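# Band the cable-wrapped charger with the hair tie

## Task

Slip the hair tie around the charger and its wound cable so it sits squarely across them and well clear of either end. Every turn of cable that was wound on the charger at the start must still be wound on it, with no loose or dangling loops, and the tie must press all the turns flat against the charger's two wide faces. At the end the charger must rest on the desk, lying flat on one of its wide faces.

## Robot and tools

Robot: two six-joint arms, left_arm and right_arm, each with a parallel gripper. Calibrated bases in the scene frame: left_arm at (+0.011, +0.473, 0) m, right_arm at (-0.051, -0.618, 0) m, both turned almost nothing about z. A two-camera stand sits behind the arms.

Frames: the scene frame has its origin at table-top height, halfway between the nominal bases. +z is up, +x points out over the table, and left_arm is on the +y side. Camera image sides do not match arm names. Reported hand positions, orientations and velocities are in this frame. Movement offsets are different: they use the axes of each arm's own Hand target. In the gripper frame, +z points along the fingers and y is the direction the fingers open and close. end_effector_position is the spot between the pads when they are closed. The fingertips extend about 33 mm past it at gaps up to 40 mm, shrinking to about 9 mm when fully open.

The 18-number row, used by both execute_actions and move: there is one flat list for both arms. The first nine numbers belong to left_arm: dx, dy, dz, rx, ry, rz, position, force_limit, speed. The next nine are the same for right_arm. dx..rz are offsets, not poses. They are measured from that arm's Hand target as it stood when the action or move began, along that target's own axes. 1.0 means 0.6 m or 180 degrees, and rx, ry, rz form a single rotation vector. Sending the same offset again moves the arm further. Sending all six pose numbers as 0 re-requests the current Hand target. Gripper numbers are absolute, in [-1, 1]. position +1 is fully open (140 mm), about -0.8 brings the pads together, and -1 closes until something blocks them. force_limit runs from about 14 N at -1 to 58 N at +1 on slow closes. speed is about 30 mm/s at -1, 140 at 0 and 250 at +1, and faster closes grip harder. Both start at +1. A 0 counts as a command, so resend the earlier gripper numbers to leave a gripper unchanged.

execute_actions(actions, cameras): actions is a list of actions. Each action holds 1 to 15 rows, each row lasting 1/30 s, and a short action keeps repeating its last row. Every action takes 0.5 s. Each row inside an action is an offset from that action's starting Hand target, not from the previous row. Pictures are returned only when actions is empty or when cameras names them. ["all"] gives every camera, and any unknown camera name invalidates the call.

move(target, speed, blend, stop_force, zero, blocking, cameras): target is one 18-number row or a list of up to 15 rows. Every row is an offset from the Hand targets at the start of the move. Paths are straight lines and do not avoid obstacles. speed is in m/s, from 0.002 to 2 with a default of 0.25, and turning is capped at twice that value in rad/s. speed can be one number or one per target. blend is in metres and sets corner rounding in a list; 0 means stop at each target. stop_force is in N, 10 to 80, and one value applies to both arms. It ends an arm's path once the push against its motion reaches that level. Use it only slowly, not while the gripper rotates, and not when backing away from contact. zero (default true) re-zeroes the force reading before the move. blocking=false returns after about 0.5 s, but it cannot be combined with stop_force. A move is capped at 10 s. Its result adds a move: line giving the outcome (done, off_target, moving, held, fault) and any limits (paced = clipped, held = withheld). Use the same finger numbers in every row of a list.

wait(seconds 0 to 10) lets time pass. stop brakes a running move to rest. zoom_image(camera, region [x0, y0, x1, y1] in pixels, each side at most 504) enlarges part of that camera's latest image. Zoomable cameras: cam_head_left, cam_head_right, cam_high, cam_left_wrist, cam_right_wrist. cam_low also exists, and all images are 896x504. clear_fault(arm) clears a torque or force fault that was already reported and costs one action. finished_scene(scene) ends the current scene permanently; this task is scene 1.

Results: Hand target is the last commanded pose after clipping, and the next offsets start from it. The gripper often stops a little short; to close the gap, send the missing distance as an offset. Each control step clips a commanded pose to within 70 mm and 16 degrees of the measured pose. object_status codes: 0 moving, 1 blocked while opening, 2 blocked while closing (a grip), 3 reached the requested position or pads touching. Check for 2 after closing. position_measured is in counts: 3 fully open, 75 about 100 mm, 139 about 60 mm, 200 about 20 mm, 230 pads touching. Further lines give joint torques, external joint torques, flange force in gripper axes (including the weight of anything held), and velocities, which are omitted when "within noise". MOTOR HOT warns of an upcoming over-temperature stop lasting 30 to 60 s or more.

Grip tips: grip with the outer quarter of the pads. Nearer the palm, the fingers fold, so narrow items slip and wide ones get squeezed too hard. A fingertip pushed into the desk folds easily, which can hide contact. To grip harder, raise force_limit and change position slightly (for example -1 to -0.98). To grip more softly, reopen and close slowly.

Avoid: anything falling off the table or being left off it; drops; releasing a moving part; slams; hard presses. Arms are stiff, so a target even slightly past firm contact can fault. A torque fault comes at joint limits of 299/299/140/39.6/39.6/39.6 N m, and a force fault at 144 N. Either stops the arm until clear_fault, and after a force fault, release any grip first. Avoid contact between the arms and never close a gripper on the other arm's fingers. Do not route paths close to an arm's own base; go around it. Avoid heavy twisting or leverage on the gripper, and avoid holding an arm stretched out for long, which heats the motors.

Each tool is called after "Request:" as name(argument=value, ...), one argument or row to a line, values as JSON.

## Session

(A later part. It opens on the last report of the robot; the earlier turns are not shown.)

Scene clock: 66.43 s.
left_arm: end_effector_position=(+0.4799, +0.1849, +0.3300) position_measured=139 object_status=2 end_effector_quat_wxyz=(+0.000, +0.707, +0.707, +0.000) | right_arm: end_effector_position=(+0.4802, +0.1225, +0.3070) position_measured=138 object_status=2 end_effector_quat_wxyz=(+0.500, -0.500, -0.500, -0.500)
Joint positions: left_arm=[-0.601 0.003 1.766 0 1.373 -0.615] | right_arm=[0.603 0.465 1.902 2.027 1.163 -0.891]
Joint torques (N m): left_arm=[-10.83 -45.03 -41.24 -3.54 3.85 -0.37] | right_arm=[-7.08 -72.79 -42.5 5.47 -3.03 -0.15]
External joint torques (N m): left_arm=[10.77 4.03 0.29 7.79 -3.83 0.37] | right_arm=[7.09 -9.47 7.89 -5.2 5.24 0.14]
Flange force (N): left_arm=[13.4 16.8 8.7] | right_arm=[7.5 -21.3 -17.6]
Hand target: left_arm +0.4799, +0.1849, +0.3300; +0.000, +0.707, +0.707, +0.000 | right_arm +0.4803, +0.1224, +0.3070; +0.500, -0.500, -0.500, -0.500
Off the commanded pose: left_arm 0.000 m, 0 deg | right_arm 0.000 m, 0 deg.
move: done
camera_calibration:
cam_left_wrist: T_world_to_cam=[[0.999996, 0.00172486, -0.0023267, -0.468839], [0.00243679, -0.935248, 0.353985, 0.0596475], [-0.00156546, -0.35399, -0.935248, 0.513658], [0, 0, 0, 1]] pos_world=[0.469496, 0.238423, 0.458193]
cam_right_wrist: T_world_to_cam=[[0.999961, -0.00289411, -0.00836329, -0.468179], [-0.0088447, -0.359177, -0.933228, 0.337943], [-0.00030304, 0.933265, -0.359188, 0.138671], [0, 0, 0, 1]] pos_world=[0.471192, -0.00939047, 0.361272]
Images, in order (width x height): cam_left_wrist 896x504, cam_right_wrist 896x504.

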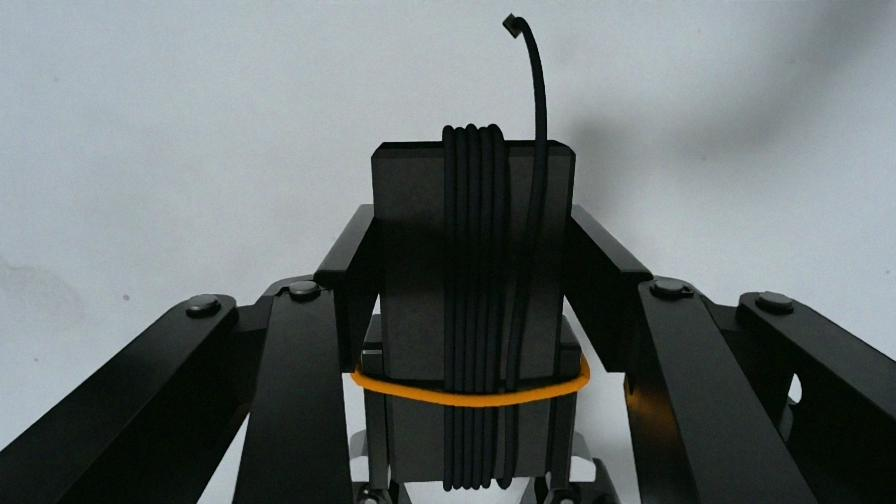

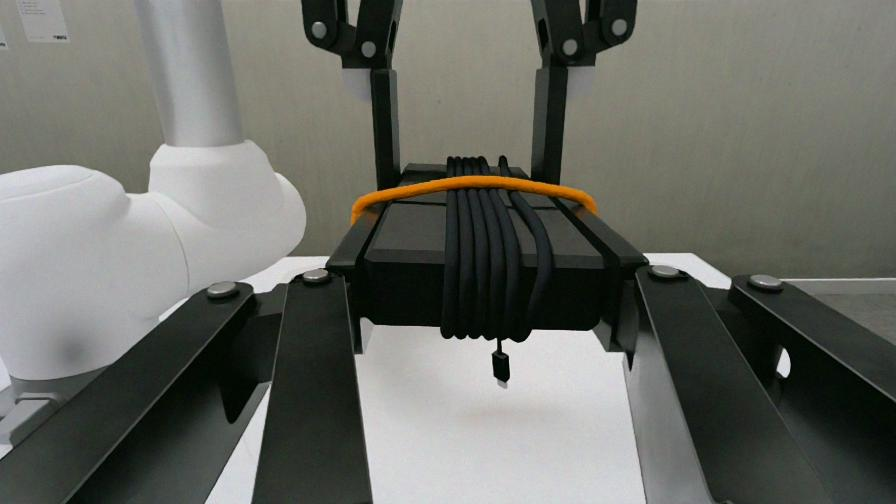

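Request:
move(
  target=[
    [0,0,0,0,0,0,-1,1,-1,0,-0.002,0,0,0,0,-0.98,0.3,-1],
    [0,0,0,0,0,0,-0.02,0.5,-0.8,0,-0.002,0,0,0,0,-0.98,0.3,-1],
    [0,0,-0.15,0,0,0,-0.02,0.5,-0.8,0,-0.002,0,0,0,0,-0.98,0.3,-1],
  ],
  speed=[0.02,0.05,0.15],
  cameras=["cam_left_wrist","cam_right_wrist"],
)

Request:
zoom_image(
  camera="cam_left_wrist",
  region=[340, 80, 600, 440],
)

Scene clock: 69.53 s.
left_arm: end_effector_position=(+0.4799, +0.1849, +0.4200) position_measured=131 object_status=3 end_effector_quat_wxyz=(+0.000, +0.707, +0.707, +0.000) | right_arm: end_effector_position=(+0.4791, +0.1224, +0.3070) position_measured=138 object_status=2 end_effector_quat_wxyz=(+0.500, -0.500, -0.500, -0.500)
Joint positions: left_arm=[-0.601 -0.014 1.621 0 1.535 -0.615] | right_arm=[0.604 0.464 1.904 2.028 1.163 -0.892]
Joint torques (N m): left_arm=[-0.86 -39.52 -42.95 4.24 0.23 -0.08] | right_arm=[1.75 -81.11 -36.88 1.17 3.5 0.05]
External joint torques (N m): left_arm=[0.85 -0.86 1.13 0.09 -0.22 0.08] | right_arm=[-1.66 -0.71 2.46 -0.91 -1.3 -0.05]
Flange force (N): left_arm=[3.1 -1.7 2.3] | right_arm=[1.2 -2.7 -5.1]
Hand target: left_arm +0.4799, +0.1849, +0.4200; +0.000, +0.707, +0.707, +0.000 | right_arm +0.4791, +0.1224, +0.3070; +0.500, -0.500, -0.500, -0.500
Off the commanded pose: left_arm 0.000 m, 0 deg | right_arm 0.000 m, 0 deg.
move: done
camera_calibration:
cam_left_wrist: T_world_to_cam=[[0.999996, 0.00169093, -0.00242077, -0.46847], [0.00243837, -0.935248, 0.353985, 0.0278239], [-0.00166545, -0.353989, -0.935248, 0.597784], [0, 0, 0, 1]] pos_world=[0.469395, 0.238424, 0.548093]
cam_right_wrist: T_world_to_cam=[[0.999962, -0.00295233, -0.00823442, -0.467026], [-0.00874533, -0.359176, -0.933229, 0.337944], [-0.000202411, 0.933265, -0.359188, 0.138753], [0, 0, 0, 1]] pos_world=[0.469992, -0.00949047, 0.361372]
Images, in order (width x height): cam_left_wrist 896x504, cam_right_wrist 896x504.

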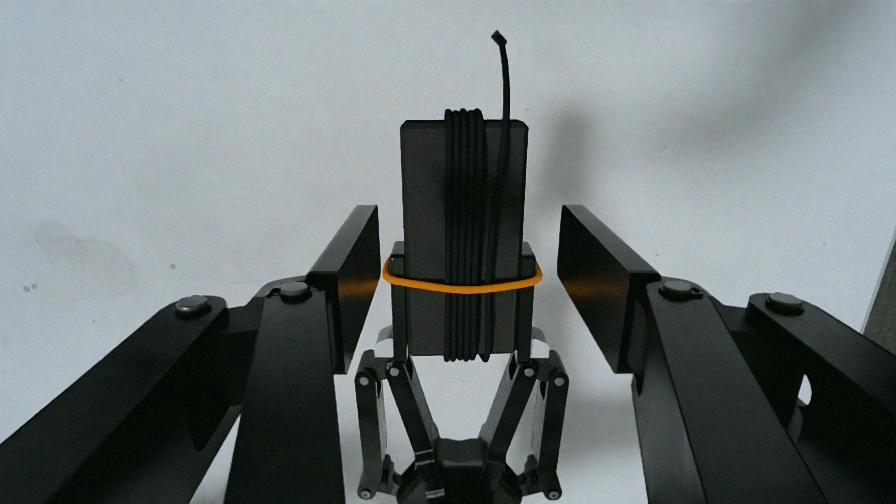

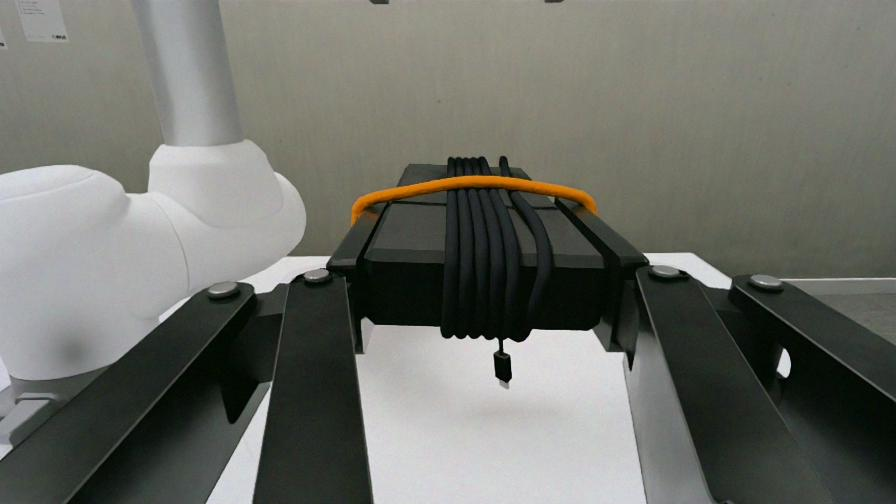

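Scaled by 1.400 from the camera's 896x504 image, which has a finer 1280x720 frame.

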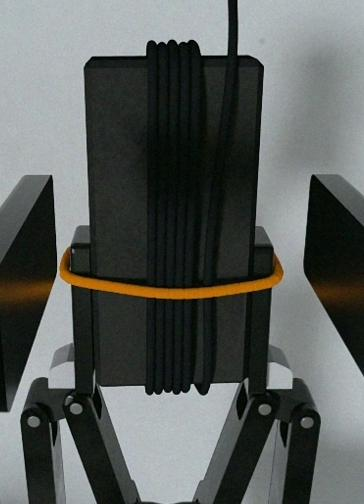

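Request:
move(
  target=[
    [-0.074,0.1002,0,0,0,-0.5,-0.02,0.5,-0.8,0,0,0,0,0,0,-0.98,0.3,-1],
    [-0.074,0.1002,0.0667,0,0,-0.5,-0.569,0,0.5,0,0,0,0,0,0,-0.98,0.3,-1],
  ],
  speed=[0.35,0.15],
  blend=[0.01,0],
  cameras=["cam_left_wrist","cam_right_wrist"],
)

Request:
zoom_image(
  camera="cam_left_wrist",
  region=[340, 0, 700, 300],
)

Scene clock: 73.80 s.
left_arm: end_effector_position=(+0.5400, +0.1405, +0.3800) position_measured=201 object_status=0 end_effector_quat_wxyz=(+0.000, +0.000, +1.000, +0.000) | right_arm: end_effector_position=(+0.4791, +0.1224, +0.3070) position_measured=138 object_status=2 end_effector_quat_wxyz=(+0.500, -0.500, -0.500, -0.500)
Joint positions: left_arm=[-0.603 0.11 1.561 0 1.47 -2.188] | right_arm=[0.604 0.464 1.904 2.028 1.163 -0.892]
Joint torques (N m): left_arm=[-0.57 -51.92 -42.49 4.18 0.54 -0.04] | right_arm=[1.78 -80.64 -36.98 1.23 3.56 0.1]
External joint torques (N m): left_arm=[0.54 -0.61 1.06 0.05 -0.5 0.04] | right_arm=[-1.68 -1.13 2.5 -0.98 -1.35 -0.1]
Flange force (N): left_arm=[2.0 2.4 2.5] | right_arm=[1.7 -3.2 -5.5]
Hand target: left_arm +0.5400, +0.1405, +0.3800; +0.000, +0.000, +1.000, +0.000 | right_arm +0.4791, +0.1224, +0.3070; +0.500, -0.500, -0.500, -0.500
Off the commanded pose: left_arm 0.000 m, 0 deg | right_arm 0.000 m, 0 deg.
move: done
camera_calibration:
cam_left_wrist: T_world_to_cam=[[-0.00166422, 0.999996, -0.00219898, -0.128069], [0.935169, 0.0023352, 0.354193, -0.635111], [0.354197, -0.00146696, -0.93517, 0.30307], [0, 0, 0, 1]] pos_world=[0.486377, 0.129996, 0.508092]
cam_right_wrist: T_world_to_cam=[[0.999961, -0.00298766, -0.00832796, -0.467092], [-0.00884532, -0.359176, -0.933228, 0.337991], [-0.000203041, 0.933265, -0.359188, 0.138753], [0, 0, 0, 1]] pos_world=[0.470092, -0.00949047, 0.361372]
Images, in order (width x height): cam_left_wrist 896x504, cam_right_wrist 896x504.

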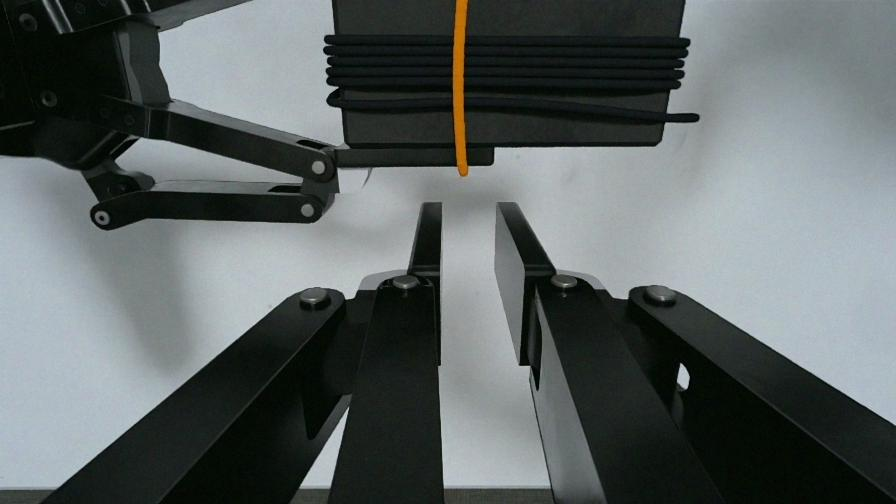

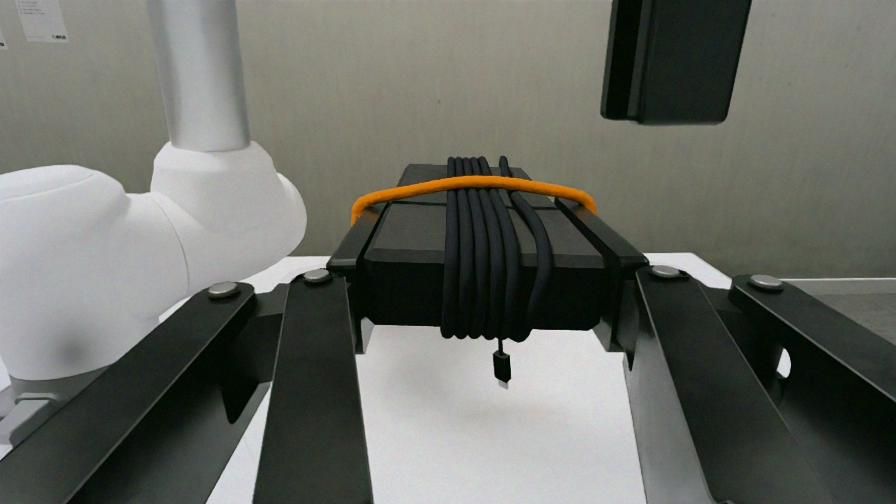

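Scaled by 1.400 from the camera's 896x504 image, which has a finer 1280x720 frame.

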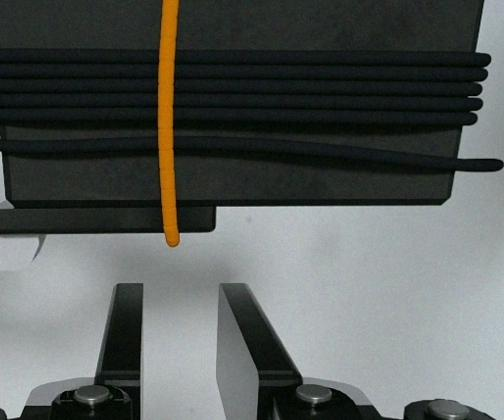

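Request:
move(
  target=[
    [0.0058,-0.0015,0,0,0,0,-0.569,0,0.5,0,0,0,0,0,0,-0.98,0.3,-1],
    [0.0058,-0.0015,0.1083,0,0,0,-0.569,0,0.5,0,0,0,0,0,0,-0.98,0.3,-1],
  ],
  speed=[0.1,0.12],
  blend=[0.003,0],
  cameras=["cam_left_wrist","cam_right_wrist"],
)

Request:
move(
  target=[0.0117,0,0,0,0,0,-0.569,0,0.5,0,0,0,0,0,0,-0.98,0.3,-1],
  speed=0.01,
  stop_force=10,
  cameras=["cam_left_wrist"],
)

Request:
zoom_image(
  camera="cam_left_wrist",
  region=[380, 100, 600, 300],
)

Scene clock: 75.57 s.
left_arm: end_effector_position=(+0.5366, +0.1396, +0.3151) position_measured=201 object_status=3 end_effector_quat_wxyz=(+0.000, +0.000, +1.000, +0.000) | right_arm: end_effector_position=(+0.4791, +0.1224, +0.3070) position_measured=138 object_status=2 end_effector_quat_wxyz=(+0.500, -0.500, -0.500, -0.500)
Joint positions: left_arm=[-0.607 0.123 1.665 0 1.354 -2.193] | right_arm=[0.604 0.464 1.904 2.028 1.163 -0.892]
Joint torques (N m): left_arm=[-0.98 -52.88 -42.35 4.09 0.52 -0.05] | right_arm=[1.71 -81 -37.03 1.23 3.49 0.1]
External joint torques (N m): left_arm=[0.92 -0.12 1.59 0.07 -0.49 0.05] | right_arm=[-1.62 -1 2.56 -0.97 -1.28 -0.1]
Flange force (N): left_arm=[1.8 3.0 3.1] | right_arm=[1.4 -3.2 -5.5]
Hand target: left_arm +0.5366, +0.1396, +0.3150; +0.000, +0.000, +1.000, +0.000 | right_arm +0.4791, +0.1224, +0.3070; +0.500, -0.500, -0.500, -0.500
Off the commanded pose: left_arm 0.000 m, 0 deg | right_arm 0.000 m, 0 deg.
move: done; blend cut to 0.0018 m at target 1
camera_calibration:
cam_left_wrist: T_world_to_cam=[[-0.00163006, 0.999996, -0.00229332, -0.127292], [0.935136, 0.00233681, 0.354281, -0.608966], [0.354285, -0.00156707, -0.935136, 0.243536], [0, 0, 0, 1]] pos_world=[0.482978, 0.129096, 0.443192]
cam_right_wrist: T_world_to_cam=[[0.999961, -0.00298766, -0.00832796, -0.467092], [-0.00884532, -0.359176, -0.933228, 0.337991], [-0.000203041, 0.933265, -0.359188, 0.138753], [0, 0, 0, 1]] pos_world=[0.470092, -0.00949047, 0.361372]
Images, in order (width x height): cam_left_wrist 896x504, cam_right_wrist 896x504.

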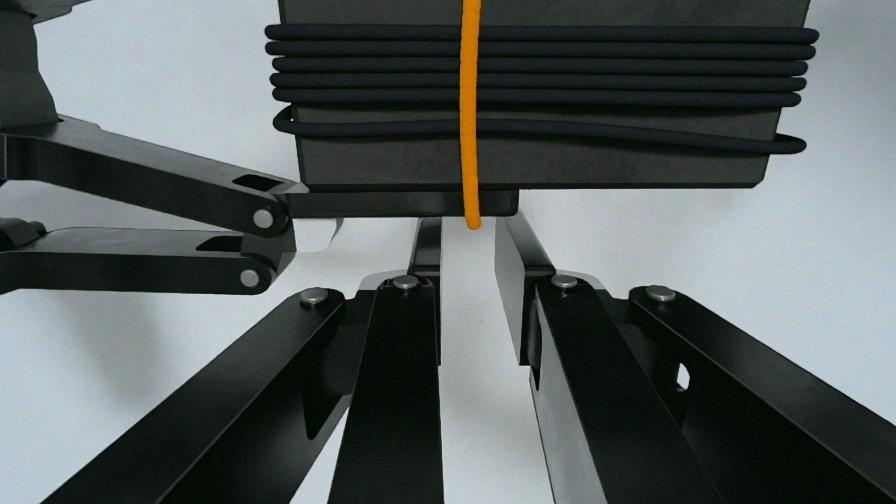

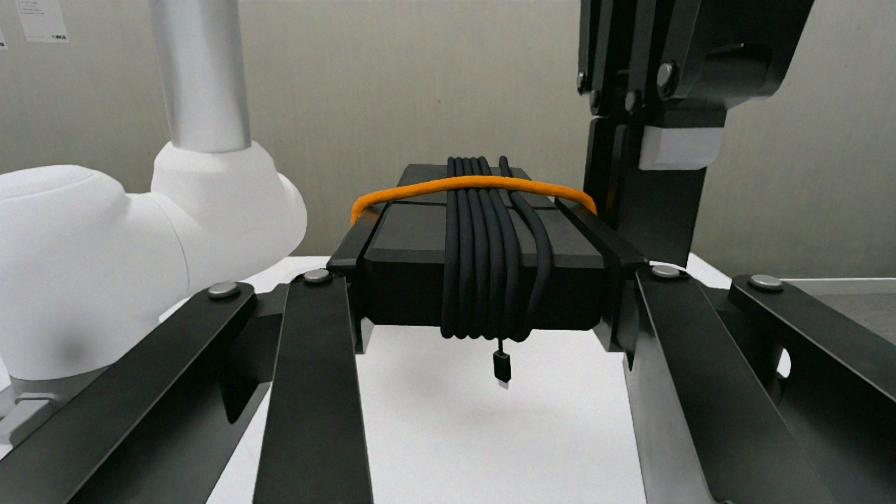

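Scene clock: 76.63 s.
left_arm: end_effector_position=(+0.5322, +0.1396, +0.3150) position_measured=201 object_status=3 end_effector_quat_wxyz=(+0.000, +0.000, +1.000, +0.000) | right_arm: end_effector_position=(+0.4791, +0.1224, +0.3071) position_measured=138 object_status=2 end_effector_quat_wxyz=(+0.500, -0.500, -0.500, -0.500)
Joint positions: left_arm=[-0.612 0.117 1.672 0 1.353 -2.197] | right_arm=[0.604 0.464 1.904 2.028 1.163 -0.892]
Joint torques (N m): left_arm=[-6.68 -53.75 -37.85 0.47 3.55 0.1] | right_arm=[-5.85 -78.46 -42.03 4.28 0.73 0.09]
External joint torques (N m): left_arm=[6.76 0.53 -3.05 3.71 -3.51 -0.1] | right_arm=[5.82 -3.6 7.51 -4.02 1.47 -0.09]
Flange force (N): left_arm=[-11.0 5.7 2.1] | right_arm=[2.2 -16.3 -9.7]
Hand target: left_arm +0.5322, +0.1396, +0.3150; +0.000, +0.000, +1.000, +0.000 (not the last commanded pose) | right_arm +0.4791, +0.1224, +0.3070; +0.500, -0.500, -0.500, -0.500
Off the commanded pose: left_arm 0.003 m, 0 deg | right_arm 0.000 m, 0 deg.
move: contact (left_arm)
camera_calibration:
cam_left_wrist: T_world_to_cam=[[-0.00178369, 0.999995, -0.00245559, -0.127153], [0.935057, 0.00253834, 0.354489, -0.604839], [0.354493, -0.00166382, -0.935057, 0.245008], [0, 0, 0, 1]] pos_world=[0.478479, 0.129095, 0.443193]
Images, in order (width x height): cam_left_wrist 896x504.

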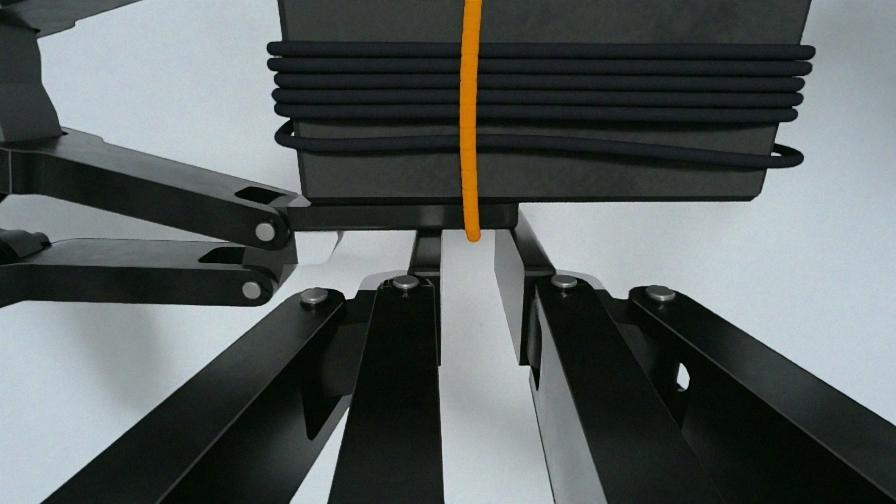

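Scaled by 2.291 from the camera's 896x504 image, which has a finer 1280x720 frame.

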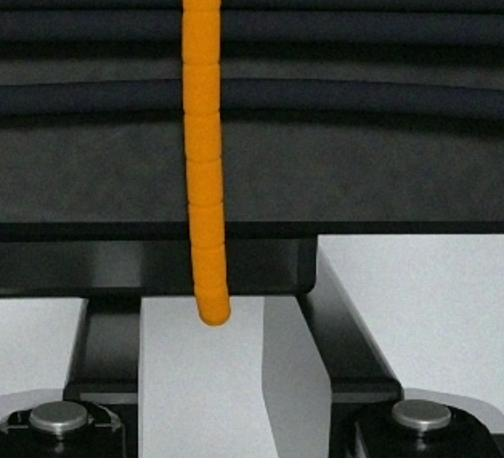

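Request:
move(
  target=[
    [-0.0008,0,0,0,0,0,-1,0.1,-1,0,0,0,0,0,0,-0.98,0.3,-1],
  ],
  speed=0.02,
)

Request:
move(
  target=[-0.0083,0,0,0,0,0,-1,0.1,-1,0,0,0,0,0,0,-0.98,0.3,-1],
  speed=0.03,
  cameras=["cam_left_wrist","cam_right_wrist"],
)

Request:
zoom_image(
  camera="cam_left_wrist",
  region=[380, 100, 600, 300],
)

Request:
zoom_image(
  camera="cam_right_wrist",
  region=[480, 100, 720, 290],
)

Scene clock: 77.93 s.
left_arm: end_effector_position=(+0.5326, +0.1396, +0.3150) position_measured=227 object_status=0 end_effector_quat_wxyz=(+0.000, +0.000, +1.000, +0.000) | right_arm: end_effector_position=(+0.4791, +0.1224, +0.3070) position_measured=138 object_status=2 end_effector_quat_wxyz=(+0.500, -0.500, -0.500, -0.500)
Joint positions: left_arm=[-0.611 0.118 1.671 0 1.353 -2.196] | right_arm=[0.604 0.464 1.904 2.028 1.163 -0.892]
Joint torques (N m): left_arm=[-1.26 -52.63 -39.87 3.48 1.87 -0.03] | right_arm=[-1.7 -80.69 -38.31 2.34 2.64 0.02]
External joint torques (N m): left_arm=[1.28 -0.61 -1.05 0.7 -1.84 0.03] | right_arm=[1.59 -1.29 3.81 -2.07 -0.44 -0.02]
Flange force (N): left_arm=[-1.7 1.4 1.6] | right_arm=[1.4 -6.9 -5.0]
Hand target: left_arm +0.5326, +0.1396, +0.3150; +0.000, +0.000, +1.000, +0.000 | right_arm +0.4791, +0.1224, +0.3070; +0.500, -0.500, -0.500, -0.500
Off the commanded pose: left_arm 0.000 m, 0 deg | right_arm 0.000 m, 0 deg.
move: done

Scene clock: 78.63 s.
left_arm: end_effector_position=(+0.5376, +0.1396, +0.3150) position_measured=227 object_status=2 end_effector_quat_wxyz=(+0.000, +0.000, +1.000, +0.000) | right_arm: end_effector_position=(+0.4792, +0.1224, +0.3070) position_measured=138 object_status=2 end_effector_quat_wxyz=(+0.500, -0.500, -0.500, -0.500)
Joint positions: left_arm=[-0.607 0.124 1.663 0 1.354 -2.192] | right_arm=[0.603 0.464 1.904 2.028 1.163 -0.892]
Joint torques (N m): left_arm=[1.93 -52.11 -45.14 5.69 -1.58 0.04] | right_arm=[7.27 -81.75 -34.05 -0.83 5.02 0.1]
External joint torques (N m): left_arm=[-1.84 -2.07 4.23 -1.52 1.62 -0.04] | right_arm=[-7.35 -0.14 -0.39 1.1 -2.82 -0.1]
Flange force (N): left_arm=[10.7 3.2 2.5] | right_arm=[1.6 4.9 -4.9]
Hand target: left_arm +0.5376, +0.1396, +0.3150; +0.000, +0.000, +1.000, +0.000 | right_arm +0.4791, +0.1224, +0.3070; +0.500, -0.500, -0.500, -0.500
Off the commanded pose: left_arm 0.000 m, 0 deg | right_arm 0.000 m, 0 deg.
move: done
camera_calibration:
cam_left_wrist: T_world_to_cam=[[-0.00172389, 0.999996, -0.00232755, -0.127229], [0.935103, 0.00243683, 0.354369, -0.609937], [0.354373, -0.0015656, -0.935103, 0.243124], [0, 0, 0, 1]] pos_world=[0.483978, 0.129096, 0.443192]
cam_right_wrist: T_world_to_cam=[[0.999961, -0.0030812, -0.00829263, -0.467106], [-0.00884595, -0.359175, -0.933228, 0.337992], [-0.000103043, 0.933265, -0.359188, 0.138706], [0, 0, 0, 1]] pos_world=[0.470092, -0.00949047, 0.361372]
Images, in order (width x height): cam_left_wrist 896x504, cam_right_wrist 896x504.

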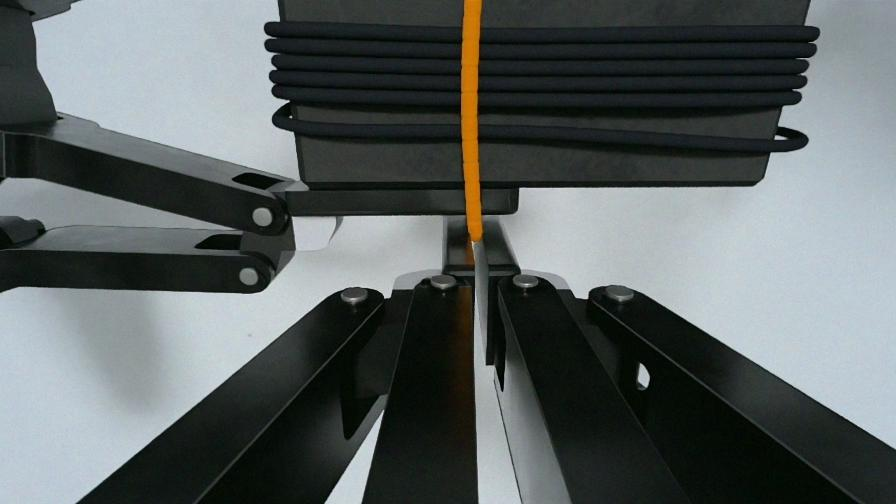

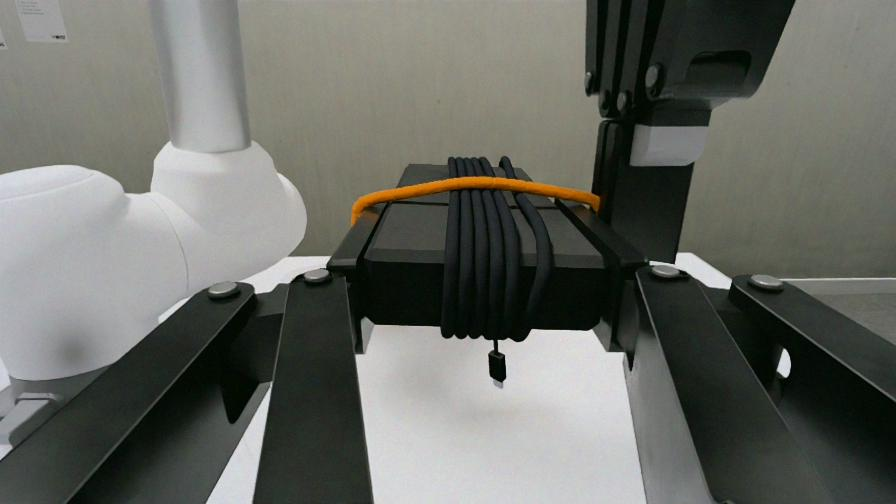

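Scaled by 2.291 from the camera's 896x504 image, which has a finer 1280x720 frame.

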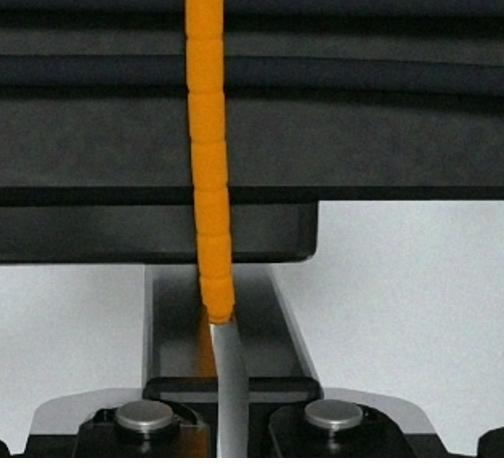

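Scaled by 2.100 from the camera's 896x504 image, which has a finer 1280x720 frame.

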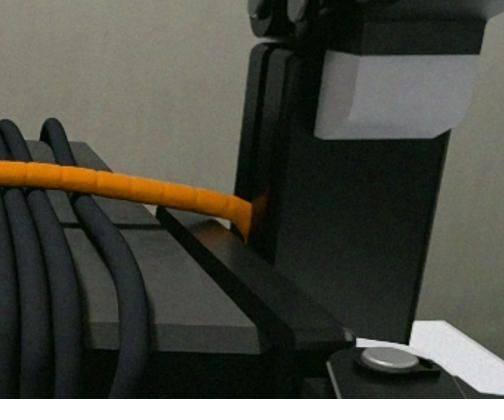

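Request:
move(
  target=[0,0.0425,0,0,0,0,-1,0.1,-1,0,0,0,0,0,0,-0.98,0.3,-1],
  speed=0.05,
  cameras=["cam_left_wrist","cam_right_wrist"],
)

Request:
zoom_image(
  camera="cam_left_wrist",
  region=[380, 100, 600, 300],
)

Request:
zoom_image(
  camera="cam_right_wrist",
  region=[320, 130, 640, 290],
)

Scene clock: 79.87 s.
left_arm: end_effector_position=(+0.5376, +0.1650, +0.3150) position_measured=227 object_status=2 end_effector_quat_wxyz=(+0.000, +0.000, +1.000, +0.000) | right_arm: end_effector_position=(+0.4791, +0.1224, +0.3070) position_measured=138 object_status=2 end_effector_quat_wxyz=(+0.500, -0.500, -0.500, -0.500)
Joint positions: left_arm=[-0.573 0.103 1.687 0 1.351 -2.158] | right_arm=[0.604 0.464 1.904 2.028 1.163 -0.892]
Joint torques (N m): left_arm=[3.38 -50.32 -43.95 6.19 -1.19 -0.09] | right_arm=[6.12 -82.45 -34.12 -0.7 5.27 0.07]
External joint torques (N m): left_arm=[-3.62 -0.11 3.36 -2.04 1.21 0.09] | right_arm=[-5.94 0.41 -0.35 0.96 -3.06 -0.07]
Flange force (N): left_arm=[8.3 -1.8 2.6] | right_arm=[1.2 4.3 -2.7]
Hand target: left_arm +0.5376, +0.1651, +0.3150; +0.000, +0.000, +1.000, +0.000 | right_arm +0.4791, +0.1224, +0.3070; +0.500, -0.500, -0.500, -0.500
Off the commanded pose: left_arm 0.000 m, 0 deg | right_arm 0.000 m, 0 deg.
move: done
camera_calibration:
cam_left_wrist: T_world_to_cam=[[-0.00172389, 0.999996, -0.00232755, -0.152729], [0.935103, 0.00243683, 0.354369, -0.609964], [0.354373, -0.0015656, -0.935103, 0.24307], [0, 0, 0, 1]] pos_world=[0.483978, 0.154596, 0.443092]
cam_right_wrist: T_world_to_cam=[[0.999961, -0.00298766, -0.00832796, -0.467092], [-0.00884532, -0.359176, -0.933228, 0.337991], [-0.000203041, 0.933265, -0.359188, 0.138753], [0, 0, 0, 1]] pos_world=[0.470092, -0.00949047, 0.361372]
Images, in order (width x height): cam_left_wrist 896x504, cam_right_wrist 896x504.

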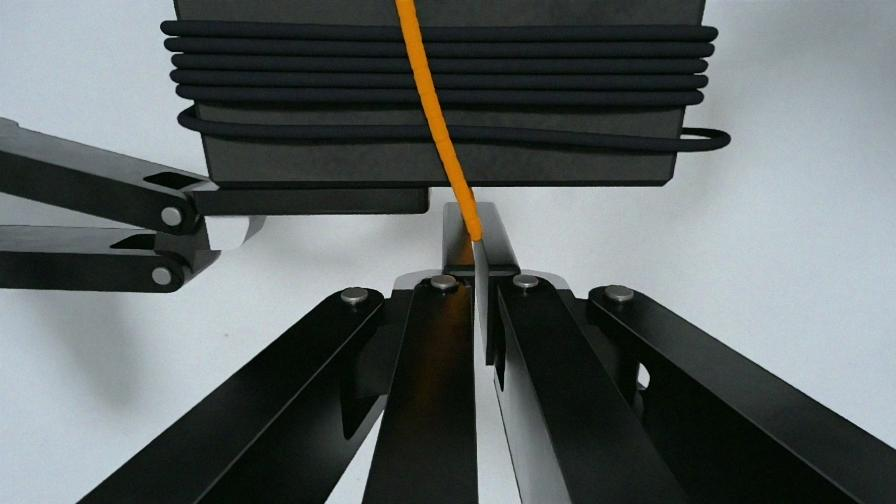

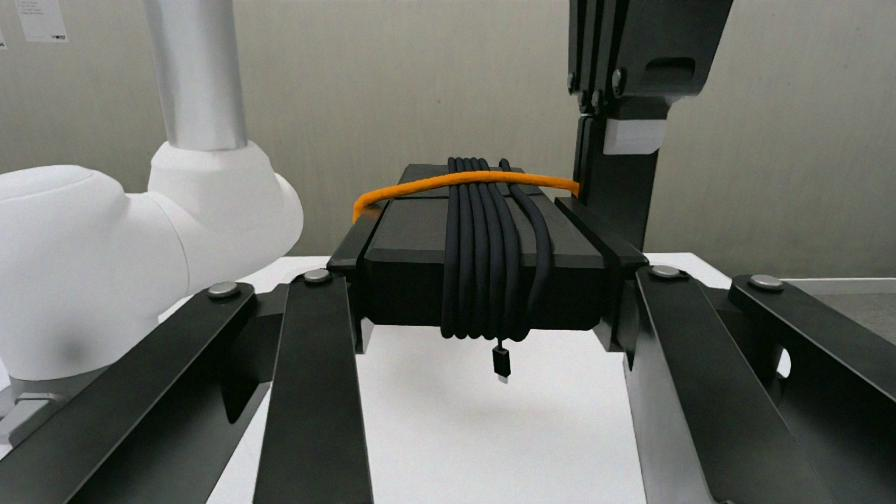

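Scaled by 2.291 from the camera's 896x504 image, which has a finer 1280x720 frame.

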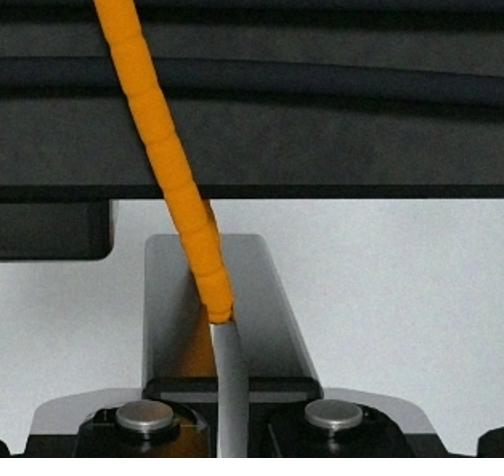

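Scaled by 1.575 from the camera's 896x504 image, which has a finer 1280x720 frame.

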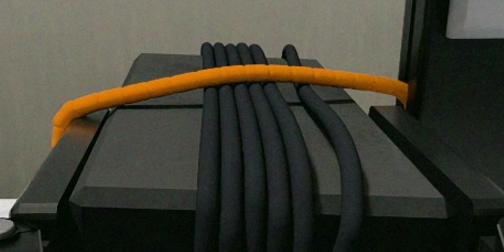

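Request:
move(
  target=[0,0.0333,0,0,0,0,-1,0.1,-1,0,0,0,0,0,0,-0.98,0.3,-1],
  speed=0.05,
  cameras=["cam_left_wrist","cam_right_wrist"],
)

Request:
zoom_image(
  camera="cam_right_wrist",
  region=[320, 130, 640, 290],
)

Scene clock: 81.30 s.
left_arm: end_effector_position=(+0.5376, +0.1850, +0.3150) position_measured=227 object_status=2 end_effector_quat_wxyz=(+0.000, +0.000, +1.000, +0.000) | right_arm: end_effector_position=(+0.4791, +0.1224, +0.3070) position_measured=138 object_status=2 end_effector_quat_wxyz=(+0.500, -0.500, -0.500, -0.500)
Joint positions: left_arm=[-0.545 0.087 1.704 0 1.35 -2.13] | right_arm=[0.604 0.464 1.904 2.028 1.163 -0.892]
Joint torques (N m): left_arm=[1.93 -48.2 -42.95 5.82 -0.63 0.19] | right_arm=[4.59 -82.09 -34.9 -0.2 4.86 0.05]
External joint torques (N m): left_arm=[-1.99 -1.42 2.18 -1.65 0.66 -0.19] | right_arm=[-4.27 0.08 0.42 0.44 -2.65 -0.05]
Flange force (N): left_arm=[7.2 -0.2 1.4] | right_arm=[1.3 1.9 -2.7]
Hand target: left_arm +0.5376, +0.1851, +0.3150; +0.000, +0.000, +1.000, +0.000 | right_arm +0.4791, +0.1224, +0.3070; +0.500, -0.500, -0.500, -0.500
Off the commanded pose: left_arm 0.000 m, 0 deg | right_arm 0.000 m, 0 deg.
move: done
camera_calibration:
cam_left_wrist: T_world_to_cam=[[-0.00172389, 0.999996, -0.00232755, -0.172729], [0.935103, 0.00243683, 0.354369, -0.610048], [0.354373, -0.0015656, -0.935103, 0.243195], [0, 0, 0, 1]] pos_world=[0.483978, 0.174596, 0.443192]
cam_right_wrist: T_world_to_cam=[[0.999962, -0.00285878, -0.00826975, -0.467012], [-0.0087447, -0.359177, -0.933228, 0.337979], [-0.00030241, 0.933265, -0.359188, 0.138706], [0, 0, 0, 1]] pos_world=[0.469992, -0.00939048, 0.361372]
Images, in order (width x height): cam_left_wrist 896x504, cam_right_wrist 896x504.

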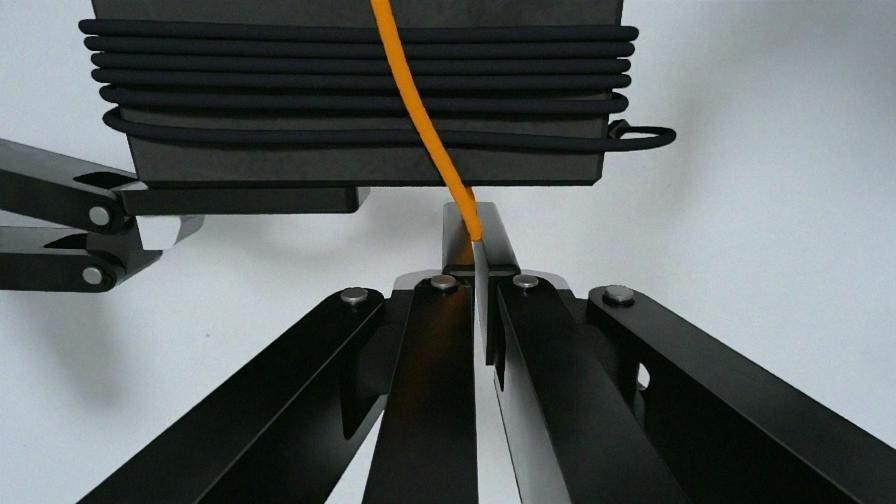

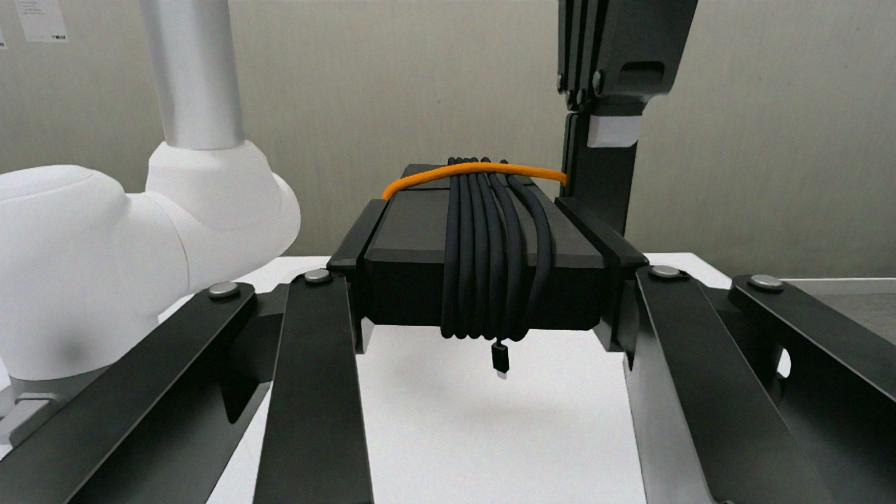

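Scaled by 1.575 from the camera's 896x504 image, which has a finer 1280x720 frame.

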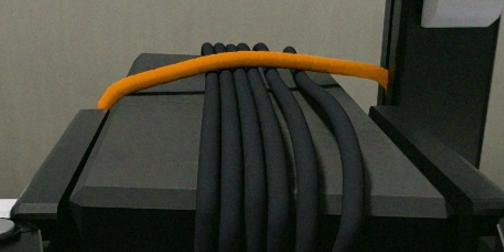

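Request:
move(
  target=[
    [0,-0.0335,0,0,0,0,-1,0.1,-1,0,0,0,0,0,0,-0.98,0.3,-1],
    [0.0198,-0.0335,0,0,0,0,-1,0.1,-1,0,0,0,0,0,0,-0.98,0.3,-1],
  ],
  speed=[0.05,0.03],
  blend=[0.002,0],
  cameras=["cam_left_wrist","cam_right_wrist","cam_head_left"],
)

Request:
zoom_image(
  camera="cam_right_wrist",
  region=[320, 130, 640, 290],
)

Request:
zoom_image(
  camera="cam_head_left",
  region=[330, 310, 470, 410],
)

Scene clock: 82.83 s.
left_arm: end_effector_position=(+0.5258, +0.1650, +0.3150) position_measured=227 object_status=2 end_effector_quat_wxyz=(+0.000, +0.000, +1.000, +0.000) | right_arm: end_effector_position=(+0.4791, +0.1224, +0.3070) position_measured=138 object_status=2 end_effector_quat_wxyz=(+0.500, -0.500, -0.500, -0.500)
Joint positions: left_arm=[-0.584 0.087 1.705 0 1.349 -2.169] | right_arm=[0.604 0.464 1.904 2.028 1.163 -0.892]
Joint torques (N m): left_arm=[0.62 -49.28 -42.64 4.5 -0.06 -0.02] | right_arm=[3.14 -81.21 -36.37 0.71 4.07 0.03]
External joint torques (N m): left_arm=[-0.66 0.09 1.99 -0.34 0.09 0.02] | right_arm=[-3.24 -0.85 1.86 -0.44 -1.86 -0.03]
Flange force (N): left_arm=[3.4 0.8 2.7] | right_arm=[1.8 -1.1 -5.4]
Hand target: left_arm +0.5257, +0.1650, +0.3150; +0.000, +0.000, +1.000, +0.000 | right_arm +0.4791, +0.1224, +0.3070; +0.500, -0.500, -0.500, -0.500
Off the commanded pose: left_arm 0.000 m, 0 deg | right_arm 0.000 m, 0 deg.
move: done
camera_calibration:
cam_left_wrist: T_world_to_cam=[[-0.00172389, 0.999996, -0.00232755, -0.15265], [0.935103, 0.00243683, 0.354369, -0.598836], [0.354373, -0.0015656, -0.935103, 0.247287], [0, 0, 0, 1]] pos_world=[0.472078, 0.154496, 0.443092]
cam_right_wrist: T_world_to_cam=[[0.999962, -0.00285838, -0.0082687, -0.467012], [-0.00874358, -0.359177, -0.933228, 0.337979], [-0.000302403, 0.933265, -0.359188, 0.138706], [0, 0, 0, 1]] pos_world=[0.469992, -0.00939048, 0.361372]
Images, in order (width x height): cam_head_left 896x504, cam_left_wrist 896x504, cam_right_wrist 896x504.

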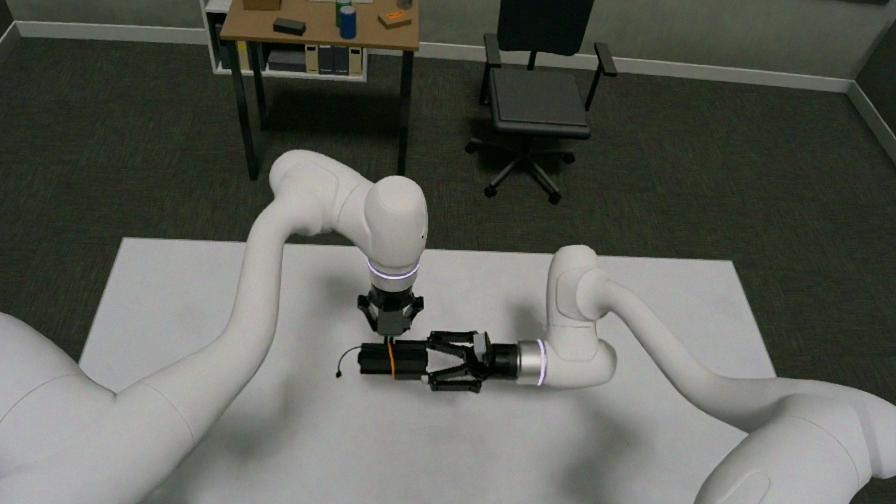

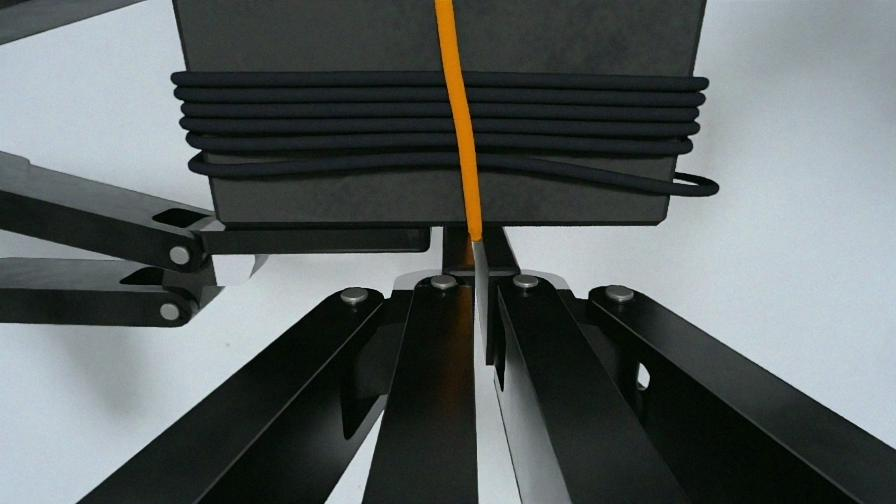

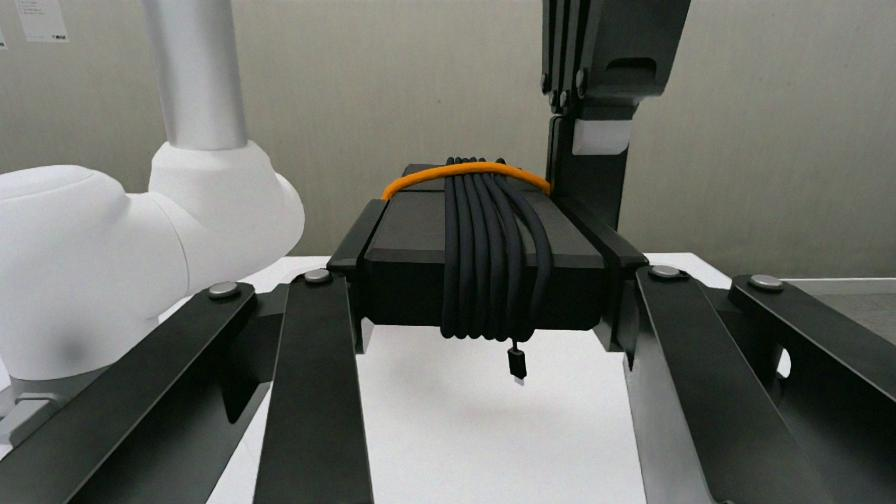

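Scaled by 1.575 from the camera's 896x504 image, which has a finer 1280x720 frame.

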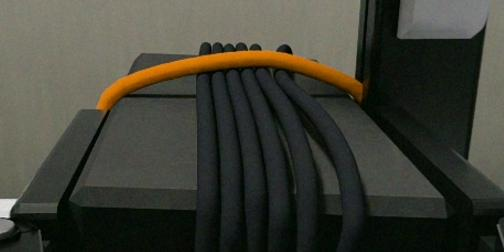

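Scaled by 3.600 from the camera's 896x504 image, which has a finer 1280x720 frame.

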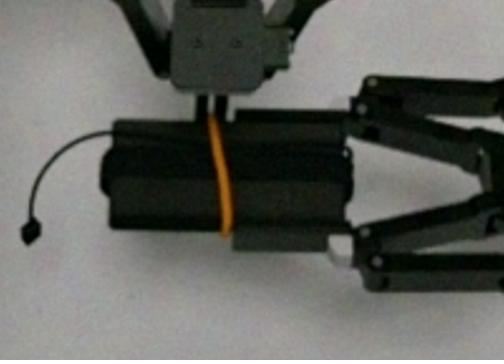

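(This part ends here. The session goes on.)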